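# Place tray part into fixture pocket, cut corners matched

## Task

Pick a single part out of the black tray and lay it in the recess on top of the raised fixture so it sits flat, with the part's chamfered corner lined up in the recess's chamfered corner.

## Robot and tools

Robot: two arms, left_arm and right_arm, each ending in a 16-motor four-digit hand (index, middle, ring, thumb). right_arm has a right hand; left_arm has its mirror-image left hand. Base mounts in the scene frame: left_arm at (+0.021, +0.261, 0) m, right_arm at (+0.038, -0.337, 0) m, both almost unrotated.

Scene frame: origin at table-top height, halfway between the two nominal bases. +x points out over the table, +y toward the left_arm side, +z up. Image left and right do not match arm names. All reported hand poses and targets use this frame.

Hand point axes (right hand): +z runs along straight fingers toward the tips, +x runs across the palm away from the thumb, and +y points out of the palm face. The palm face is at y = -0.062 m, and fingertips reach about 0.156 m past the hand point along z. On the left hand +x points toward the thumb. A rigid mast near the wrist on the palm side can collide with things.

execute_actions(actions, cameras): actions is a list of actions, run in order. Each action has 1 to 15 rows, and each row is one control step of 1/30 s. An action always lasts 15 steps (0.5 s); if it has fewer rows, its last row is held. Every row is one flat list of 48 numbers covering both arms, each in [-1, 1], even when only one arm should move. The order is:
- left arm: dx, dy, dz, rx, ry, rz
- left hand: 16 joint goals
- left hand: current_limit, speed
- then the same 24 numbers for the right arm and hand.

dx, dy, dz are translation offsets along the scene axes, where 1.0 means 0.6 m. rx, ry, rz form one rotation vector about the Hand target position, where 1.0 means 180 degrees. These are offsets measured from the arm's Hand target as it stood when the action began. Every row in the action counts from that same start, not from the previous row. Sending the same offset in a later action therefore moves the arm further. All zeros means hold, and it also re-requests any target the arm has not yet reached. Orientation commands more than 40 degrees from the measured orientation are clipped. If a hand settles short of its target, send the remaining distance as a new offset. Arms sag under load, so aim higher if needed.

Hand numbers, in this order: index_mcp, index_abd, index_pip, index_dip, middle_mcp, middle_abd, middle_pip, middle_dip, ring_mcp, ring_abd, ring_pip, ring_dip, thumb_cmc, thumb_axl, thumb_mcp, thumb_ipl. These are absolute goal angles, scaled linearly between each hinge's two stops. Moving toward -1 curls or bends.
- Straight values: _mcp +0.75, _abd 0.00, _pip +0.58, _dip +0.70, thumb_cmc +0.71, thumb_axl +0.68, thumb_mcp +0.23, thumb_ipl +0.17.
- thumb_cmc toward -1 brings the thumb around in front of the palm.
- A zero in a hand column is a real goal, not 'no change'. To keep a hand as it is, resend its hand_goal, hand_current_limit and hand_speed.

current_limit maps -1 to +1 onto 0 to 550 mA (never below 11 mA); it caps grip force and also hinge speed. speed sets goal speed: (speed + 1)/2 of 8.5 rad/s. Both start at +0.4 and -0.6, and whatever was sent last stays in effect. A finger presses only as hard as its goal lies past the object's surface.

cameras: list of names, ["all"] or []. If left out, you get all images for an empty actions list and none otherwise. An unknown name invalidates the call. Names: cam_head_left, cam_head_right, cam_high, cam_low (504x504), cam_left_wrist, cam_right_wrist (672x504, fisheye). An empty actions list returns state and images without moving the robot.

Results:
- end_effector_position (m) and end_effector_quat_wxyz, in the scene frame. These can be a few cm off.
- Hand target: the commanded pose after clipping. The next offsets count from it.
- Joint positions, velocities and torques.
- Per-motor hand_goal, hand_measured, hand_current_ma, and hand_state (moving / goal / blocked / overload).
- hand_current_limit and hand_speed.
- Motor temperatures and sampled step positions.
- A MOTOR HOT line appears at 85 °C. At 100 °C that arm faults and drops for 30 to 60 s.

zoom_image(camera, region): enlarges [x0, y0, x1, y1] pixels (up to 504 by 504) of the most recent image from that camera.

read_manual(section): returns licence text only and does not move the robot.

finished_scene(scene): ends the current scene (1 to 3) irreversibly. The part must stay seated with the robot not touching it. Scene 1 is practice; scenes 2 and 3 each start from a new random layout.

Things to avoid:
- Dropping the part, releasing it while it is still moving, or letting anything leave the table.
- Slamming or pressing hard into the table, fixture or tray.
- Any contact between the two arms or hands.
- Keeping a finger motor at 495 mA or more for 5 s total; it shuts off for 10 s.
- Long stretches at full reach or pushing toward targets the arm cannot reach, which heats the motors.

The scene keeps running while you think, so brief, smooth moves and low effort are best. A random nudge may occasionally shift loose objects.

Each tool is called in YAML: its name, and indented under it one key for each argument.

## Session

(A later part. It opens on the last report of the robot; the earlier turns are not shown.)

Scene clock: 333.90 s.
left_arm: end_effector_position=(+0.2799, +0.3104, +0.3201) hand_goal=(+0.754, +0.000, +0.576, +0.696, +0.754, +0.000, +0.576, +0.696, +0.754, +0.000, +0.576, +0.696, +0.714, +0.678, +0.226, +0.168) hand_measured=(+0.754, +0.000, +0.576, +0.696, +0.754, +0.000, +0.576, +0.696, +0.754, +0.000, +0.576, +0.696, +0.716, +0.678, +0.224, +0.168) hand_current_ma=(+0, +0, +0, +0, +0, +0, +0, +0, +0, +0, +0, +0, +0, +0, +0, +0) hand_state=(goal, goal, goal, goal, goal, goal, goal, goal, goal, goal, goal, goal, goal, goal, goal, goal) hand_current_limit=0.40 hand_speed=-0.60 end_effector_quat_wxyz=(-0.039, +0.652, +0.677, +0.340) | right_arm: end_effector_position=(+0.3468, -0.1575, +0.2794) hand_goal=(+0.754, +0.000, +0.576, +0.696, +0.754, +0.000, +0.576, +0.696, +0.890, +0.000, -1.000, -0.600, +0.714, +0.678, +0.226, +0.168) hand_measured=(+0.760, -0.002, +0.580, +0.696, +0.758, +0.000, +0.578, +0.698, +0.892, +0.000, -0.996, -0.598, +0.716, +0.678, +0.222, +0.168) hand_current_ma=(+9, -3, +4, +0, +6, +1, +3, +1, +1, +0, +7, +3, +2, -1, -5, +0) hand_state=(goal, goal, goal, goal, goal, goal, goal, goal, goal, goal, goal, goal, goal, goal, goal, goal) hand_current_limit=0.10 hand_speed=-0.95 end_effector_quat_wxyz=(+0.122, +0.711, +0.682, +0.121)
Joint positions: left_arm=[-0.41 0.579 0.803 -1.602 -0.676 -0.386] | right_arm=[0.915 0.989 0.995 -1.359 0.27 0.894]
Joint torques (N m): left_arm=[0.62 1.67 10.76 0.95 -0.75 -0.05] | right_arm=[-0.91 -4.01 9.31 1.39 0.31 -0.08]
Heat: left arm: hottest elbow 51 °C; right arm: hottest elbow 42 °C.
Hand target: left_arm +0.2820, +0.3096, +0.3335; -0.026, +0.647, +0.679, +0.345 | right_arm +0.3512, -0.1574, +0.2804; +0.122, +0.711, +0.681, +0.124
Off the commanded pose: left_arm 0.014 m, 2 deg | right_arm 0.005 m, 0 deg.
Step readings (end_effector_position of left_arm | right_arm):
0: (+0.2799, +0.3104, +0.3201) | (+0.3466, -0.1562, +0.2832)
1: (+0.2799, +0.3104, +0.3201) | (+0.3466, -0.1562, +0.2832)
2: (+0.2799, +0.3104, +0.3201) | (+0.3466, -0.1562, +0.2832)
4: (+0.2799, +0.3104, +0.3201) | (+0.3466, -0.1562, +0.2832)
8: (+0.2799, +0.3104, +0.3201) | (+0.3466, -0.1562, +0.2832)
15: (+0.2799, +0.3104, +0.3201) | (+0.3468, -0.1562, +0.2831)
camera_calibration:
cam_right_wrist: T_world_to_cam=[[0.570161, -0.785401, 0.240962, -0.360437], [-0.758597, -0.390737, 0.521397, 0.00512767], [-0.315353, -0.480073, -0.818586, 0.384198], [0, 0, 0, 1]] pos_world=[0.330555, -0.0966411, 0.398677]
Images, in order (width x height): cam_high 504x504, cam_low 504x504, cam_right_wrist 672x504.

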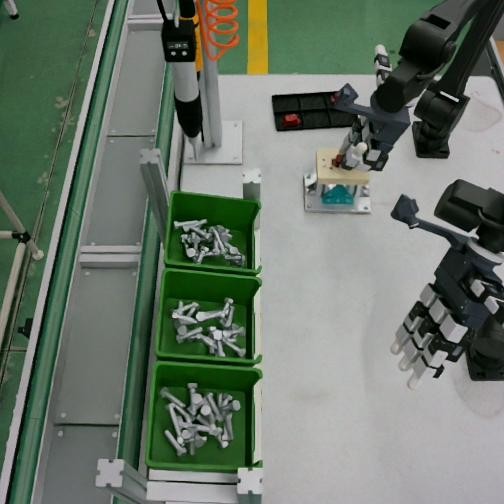

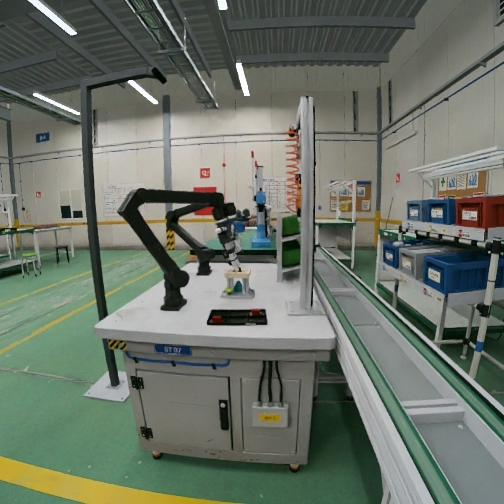

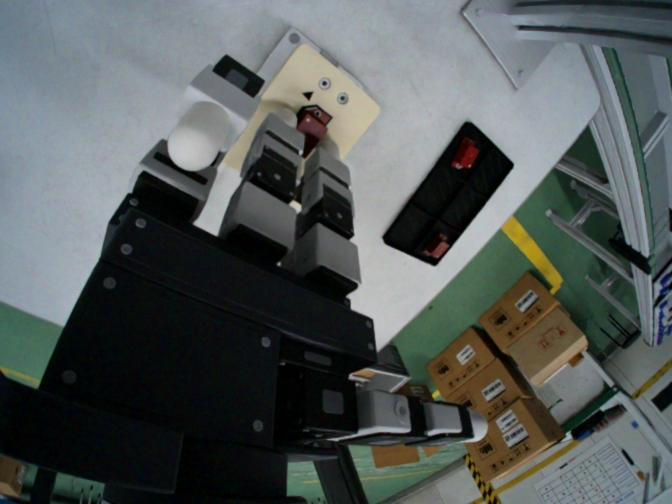

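execute_actions:
  actions:
    - [[0,0,0,0,0,0,0.754,0,0.576,0.696,0.754,0,0.576,0.696,0.754,0,0.576,0.696,0.714,0.678,0.226,0.168,0.4,-0.6,0,0,0,0,0,0,0.754,0.06,0.576,0.696,0.754,-0.06,0.576,0.696,0.89,0,-1,-0.6,0.714,0.678,0.226,0.168,0.1,-0.93]]
    - [[0,0,0,0,0,0,0.754,0,0.576,0.696,0.754,0,0.576,0.696,0.754,0,0.576,0.696,0.714,0.678,0.226,0.168,0.4,-0.6,0,0,0.04,0.0175,-0.0135,0,0.754,0.06,0.576,0.696,0.754,-0.06,0.576,0.696,0.89,0,-1,-0.6,0.714,0.678,0.226,0.168,0.1,-0.93]]
    - [[0,0,0,0,0,0,0.754,0,0.576,0.696,0.754,0,0.576,0.696,0.754,0,0.576,0.696,0.714,0.678,0.226,0.168,0.4,-0.6,0,0,0.04,-0.0087,0.0067,0,0.754,0.06,0.576,0.696,0.754,-0.06,0.576,0.696,0.89,0,-1,-0.6,0.714,0.678,0.226,0.168,0.1,-0.93]]
  cameras: ["cam_right_wrist","cam_high","cam_low"]

zoom_image:
  camera: "cam_right_wrist"
  region: [270, 70, 350, 150]

zoom_image:
  camera: "cam_high"
  region: [318, 135, 368, 185]

Scene clock: 338.90 s.
left_arm: end_effector_position=(+0.2799, +0.3104, +0.3201) hand_goal=(+0.754, +0.000, +0.576, +0.696, +0.754, +0.000, +0.576, +0.696, +0.754, +0.000, +0.576, +0.696, +0.714, +0.678, +0.226, +0.168) hand_measured=(+0.754, +0.000, +0.576, +0.696, +0.754, +0.000, +0.576, +0.696, +0.754, +0.000, +0.576, +0.696, +0.716, +0.678, +0.224, +0.168) hand_current_ma=(+0, +0, +0, +0, +0, +0, +0, +0, +0, +0, +0, +0, +0, +0, +0, +0) hand_state=(goal, goal, goal, goal, goal, goal, goal, goal, goal, goal, goal, goal, goal, goal, goal, goal) hand_current_limit=0.40 hand_speed=-0.60 end_effector_quat_wxyz=(-0.039, +0.652, +0.677, +0.340) | right_arm: end_effector_position=(+0.3433, -0.1619, +0.3116) hand_goal=(+0.754, +0.060, +0.576, +0.696, +0.754, -0.060, +0.576, +0.696, +0.890, +0.000, -1.000, -0.600, +0.714, +0.678, +0.226, +0.168) hand_measured=(+0.760, +0.056, +0.580, +0.696, +0.758, -0.056, +0.578, +0.698, +0.892, +0.000, -0.996, -0.598, +0.716, +0.678, +0.222, +0.168) hand_current_ma=(+8, -3, +4, +0, +6, +3, +3, +1, +1, +0, +7, +3, +2, -1, -5, +0) hand_state=(goal, goal, goal, goal, goal, goal, goal, goal, goal, goal, goal, goal, goal, goal, goal, goal) hand_current_limit=0.10 hand_speed=-0.93 end_effector_quat_wxyz=(+0.120, +0.711, +0.680, +0.130)
Joint positions: left_arm=[-0.41 0.579 0.803 -1.602 -0.676 -0.386] | right_arm=[0.914 0.966 1.061 -1.428 0.268 0.893]
Joint torques (N m): left_arm=[0.62 1.67 10.81 0.88 -0.75 -0.06] | right_arm=[-0.85 -3.19 12.97 0.53 0.32 -0.08]
Heat: left arm: hottest elbow 51 °C; right arm: hottest elbow 42 °C.
Hand target: left_arm +0.2820, +0.3096, +0.3335; -0.026, +0.647, +0.679, +0.345 | right_arm +0.3512, -0.1574, +0.3285; +0.120, +0.711, +0.678, +0.141
Off the commanded pose: left_arm 0.014 m, 2 deg | right_arm 0.019 m, 1 deg.
Step readings (end_effector_position of left_arm | right_arm):
0: (+0.2799, +0.3104, +0.3201) | (+0.3468, -0.1574, +0.2794)
1: (+0.2799, +0.3104, +0.3201) | (+0.3468, -0.1574, +0.2794)
2: (+0.2799, +0.3104, +0.3201) | (+0.3468, -0.1574, +0.2794)
4: (+0.2799, +0.3104, +0.3201) | (+0.3468, -0.1574, +0.2794)
8: (+0.2799, +0.3104, +0.3201) | (+0.3468, -0.1574, +0.2794)
15: (+0.2799, +0.3104, +0.3201) | (+0.3468, -0.1574, +0.2794)
16: (+0.2799, +0.3104, +0.3201) | (+0.3468, -0.1574, +0.2794)
17: (+0.2799, +0.3104, +0.3201) | (+0.3468, -0.1574, +0.2794)
19: (+0.2799, +0.3104, +0.3201) | (+0.3469, -0.1573, +0.2799)
23: (+0.2799, +0.3104, +0.3201) | (+0.3463, -0.1582, +0.2835)
30: (+0.2799, +0.3104, +0.3201) | (+0.3452, -0.1596, +0.2872)
31: (+0.2799, +0.3104, +0.3201) | (+0.3452, -0.1596, +0.2872)
32: (+0.2799, +0.3104, +0.3201) | (+0.3450, -0.1598, +0.2875)
34: (+0.2799, +0.3104, +0.3201) | (+0.3434, -0.1617, +0.2900)
38: (+0.2799, +0.3104, +0.3201) | (+0.3432, -0.1620, +0.3041)
45: (+0.2799, +0.3104, +0.3201) | (+0.3435, -0.1616, +0.3120)
camera_calibration:
cam_right_wrist: T_world_to_cam=[[0.567327, -0.789306, 0.23481, -0.367501], [-0.764638, -0.399052, 0.50605, -0.0105449], [-0.305727, -0.46664, -0.829926, 0.409675], [0, 0, 0, 1]] pos_world=[0.325679, -0.103108, 0.431629]
Images, in order (width x height): cam_high 504x504, cam_low 504x504, cam_right_wrist 672x504.

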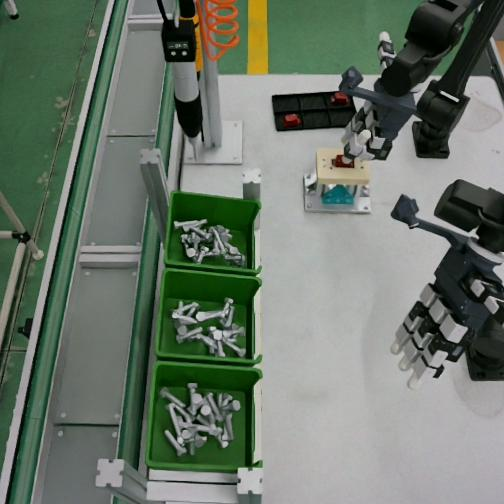

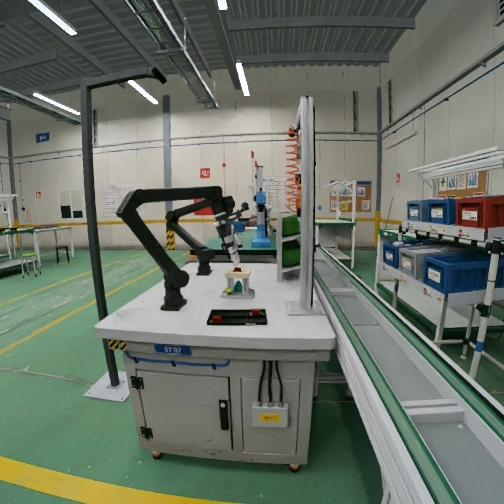

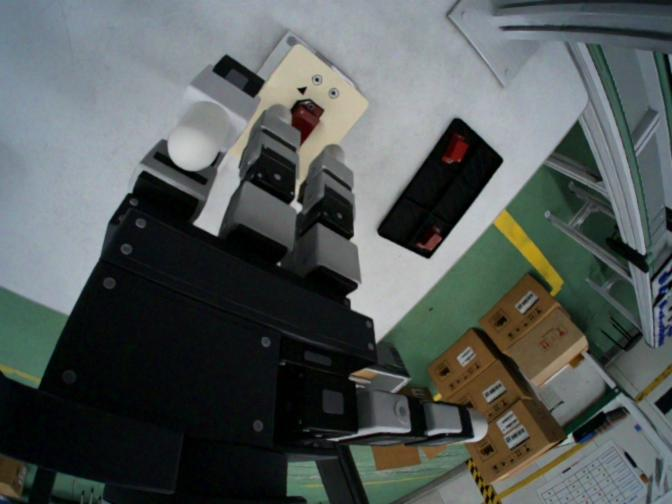

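Scaled by 6.300 from the camera's 672x504 image, which has a finer 960x720 frame.

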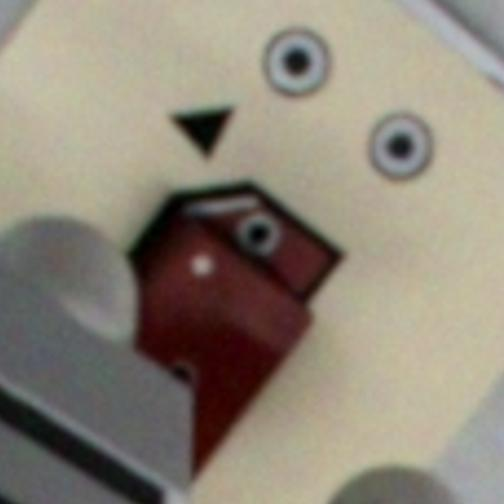

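Scaled by 10.080 from the camera's 504x504 image, which has a finer 720x720 frame.

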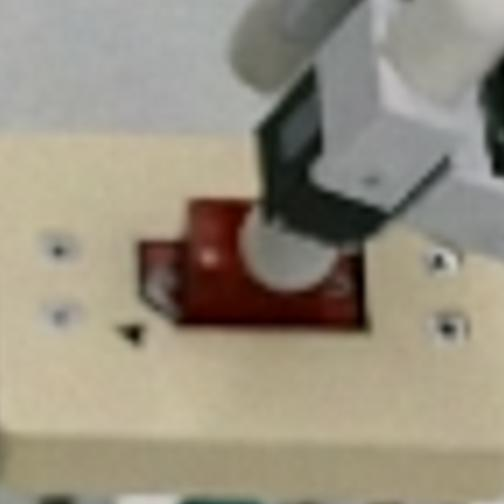

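execute_actions:
  actions:
    - [[0,0,0,0,0,0,0.754,0,0.576,0.696,0.754,0,0.576,0.696,0.754,0,0.576,0.696,0.714,0.678,0.226,0.168,0.4,-0.6,-0.01,-0.03,0.04,-0.0087,0.0067,0,0.754,0.06,0.576,0.696,0.754,-0.06,0.576,0.696,0.89,0,-1,-0.6,0.714,0.678,0.226,0.168,0.1,-0.8]]
    - [[0,0,0,0,0,0,0.754,0,0.576,0.696,0.754,0,0.576,0.696,0.754,0,0.576,0.696,0.714,0.678,0.226,0.168,0.4,-0.6,-0.02,-0.07,0.01,0,0,0,0.754,0.06,0.576,0.696,0.754,-0.06,0.576,0.696,0.89,0,-1,-0.6,0.714,0.678,0.226,0.168,0.1,-0.8]]
    - [[0,0,0,0,0,0,0.754,0,0.576,0.696,0.754,0,0.576,0.696,0.754,0,0.576,0.696,0.714,0.678,0.226,0.168,0.4,-0.6,-0.02,-0.07,0.0,0,0,0,0.754,0.06,0.576,0.696,0.754,-0.06,0.576,0.696,0.89,0,-1,-0.6,0.714,0.678,0.226,0.168,0.1,-0.8]]
  cameras: ["cam_high","cam_low","cam_head_left","cam_head_right"]

zoom_image:
  camera: "cam_high"
  region: [318, 135, 368, 185]

zoom_image:
  camera: "cam_low"
  region: [223, 262, 253, 292]

Scene clock: 348.10 s.
left_arm: end_effector_position=(+0.2799, +0.3104, +0.3201) hand_goal=(+0.754, +0.000, +0.576, +0.696, +0.754, +0.000, +0.576, +0.696, +0.754, +0.000, +0.576, +0.696, +0.714, +0.678, +0.226, +0.168) hand_measured=(+0.754, +0.000, +0.576, +0.696, +0.754, +0.000, +0.576, +0.696, +0.754, +0.000, +0.576, +0.696, +0.716, +0.678, +0.224, +0.168) hand_current_ma=(+0, +0, +0, +0, +0, +0, +0, +0, +0, +0, +0, +0, +0, +0, +0, +0) hand_state=(goal, goal, goal, goal, goal, goal, goal, goal, goal, goal, goal, goal, goal, goal, goal, goal) hand_current_limit=0.40 hand_speed=-0.60 end_effector_quat_wxyz=(-0.039, +0.652, +0.677, +0.340) | right_arm: end_effector_position=(+0.3210, -0.2567, +0.3565) hand_goal=(+0.754, +0.060, +0.576, +0.696, +0.754, -0.060, +0.576, +0.696, +0.890, +0.000, -1.000, -0.600, +0.714, +0.678, +0.226, +0.168) hand_measured=(+0.758, +0.058, +0.580, +0.696, +0.758, -0.058, +0.578, +0.698, +0.892, +0.000, -0.996, -0.598, +0.716, +0.678, +0.222, +0.168) hand_current_ma=(+7, -3, +4, +0, +6, +2, +3, +1, +1, +0, +7, +3, +2, -1, -5, +0) hand_state=(goal, goal, goal, goal, goal, goal, goal, goal, goal, goal, goal, goal, goal, goal, goal, goal) hand_current_limit=0.10 hand_speed=-0.80 end_effector_quat_wxyz=(+0.122, +0.711, +0.681, +0.126)
Joint positions: left_arm=[-0.41 0.579 0.803 -1.602 -0.676 -0.386] | right_arm=[0.674 0.766 1.084 -1.604 0.21 0.655]
Joint torques (N m): left_arm=[0.5 1.79 10.73 1.06 -0.75 -0.04] | right_arm=[-1.03 -0.67 9.25 0.91 0.2 -0.04]
Heat: left arm: hottest elbow 51 °C; right arm: hottest elbow 44 °C.
Hand target: left_arm +0.2820, +0.3096, +0.3335; -0.026, +0.647, +0.679, +0.345 | right_arm +0.3212, -0.2594, +0.3585; +0.122, +0.711, +0.681, +0.124
Off the commanded pose: left_arm 0.014 m, 2 deg | right_arm 0.003 m, 0 deg.
Step readings (end_effector_position of left_arm | right_arm):
0: (+0.2799, +0.3104, +0.3201) | (+0.3433, -0.1619, +0.3116)
1: (+0.2799, +0.3104, +0.3201) | (+0.3432, -0.1620, +0.3117)
2: (+0.2799, +0.3104, +0.3201) | (+0.3425, -0.1631, +0.3120)
4: (+0.2799, +0.3104, +0.3201) | (+0.3407, -0.1682, +0.3151)
8: (+0.2799, +0.3104, +0.3201) | (+0.3408, -0.1749, +0.3256)
15: (+0.2799, +0.3104, +0.3201) | (+0.3404, -0.1767, +0.3301)
16: (+0.2799, +0.3104, +0.3201) | (+0.3403, -0.1770, +0.3301)
17: (+0.2799, +0.3104, +0.3201) | (+0.3400, -0.1777, +0.3299)
19: (+0.2799, +0.3104, +0.3201) | (+0.3395, -0.1856, +0.3322)
23: (+0.2799, +0.3104, +0.3201) | (+0.3357, -0.2075, +0.3464)
30: (+0.2799, +0.3104, +0.3201) | (+0.3307, -0.2168, +0.3551)
31: (+0.2799, +0.3104, +0.3201) | (+0.3308, -0.2169, +0.3549)
32: (+0.2799, +0.3104, +0.3201) | (+0.3308, -0.2174, +0.3545)
34: (+0.2799, +0.3104, +0.3201) | (+0.3301, -0.2261, +0.3514)
38: (+0.2799, +0.3104, +0.3201) | (+0.3240, -0.2501, +0.3502)
45: (+0.2799, +0.3104, +0.3201) | (+0.3204, -0.2578, +0.3566)
Images, in order (width x height): cam_head_left 504x504, cam_head_right 504x504, cam_high 504x504, cam_low 504x504.

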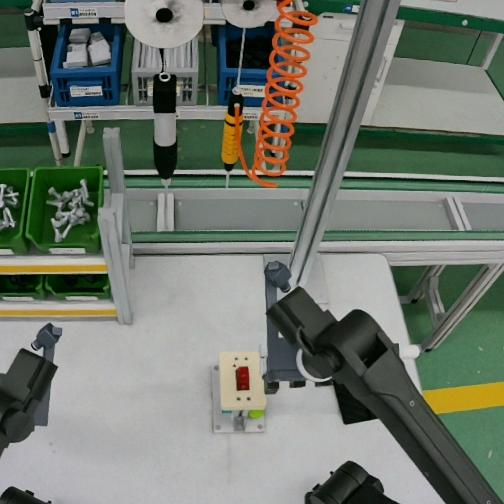

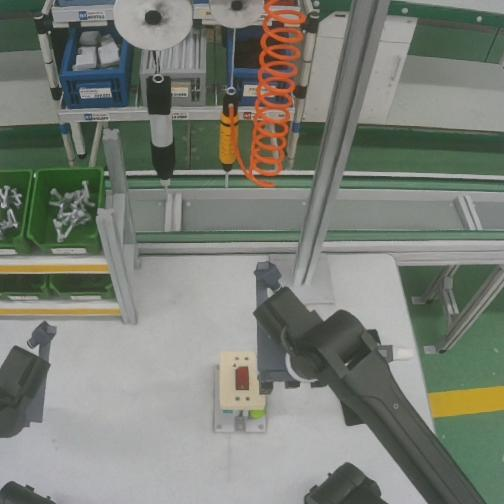

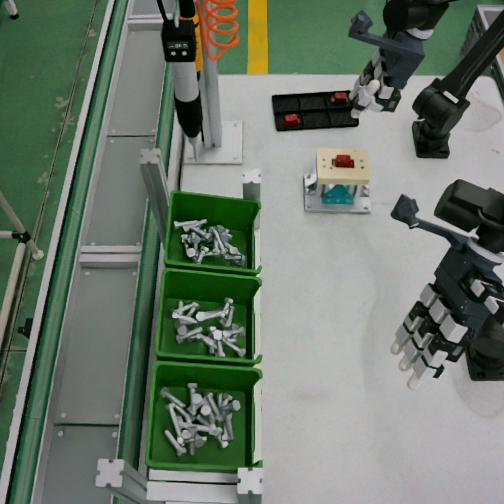

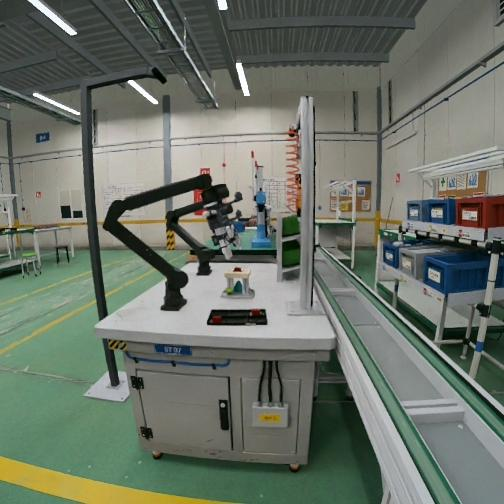

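Scaled by 10.080 from the camera's 504x504 image, which has a finer 720x720 frame.

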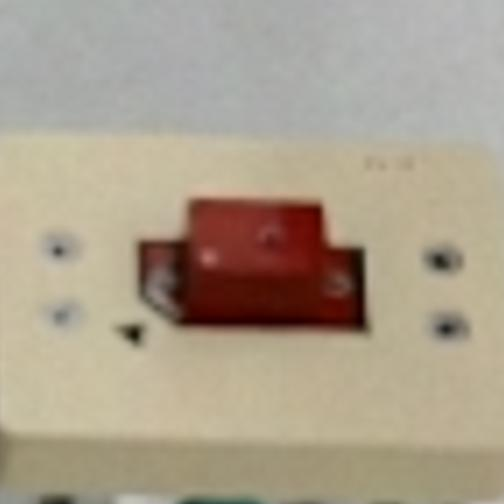

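Scaled by 16.800 from the camera's 504x504 image, which has a finer 720x720 frame.

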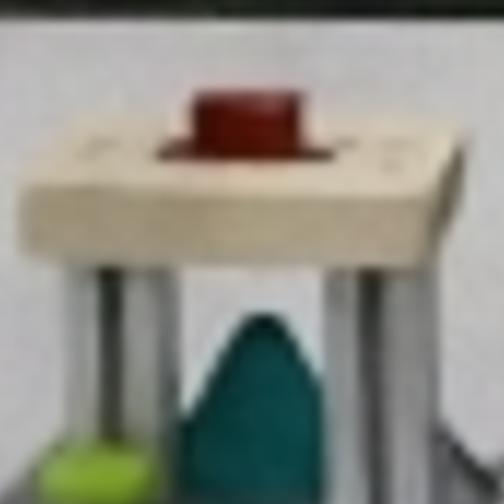

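finished_scene:
  scene: 2

The scene is finished: the task was done.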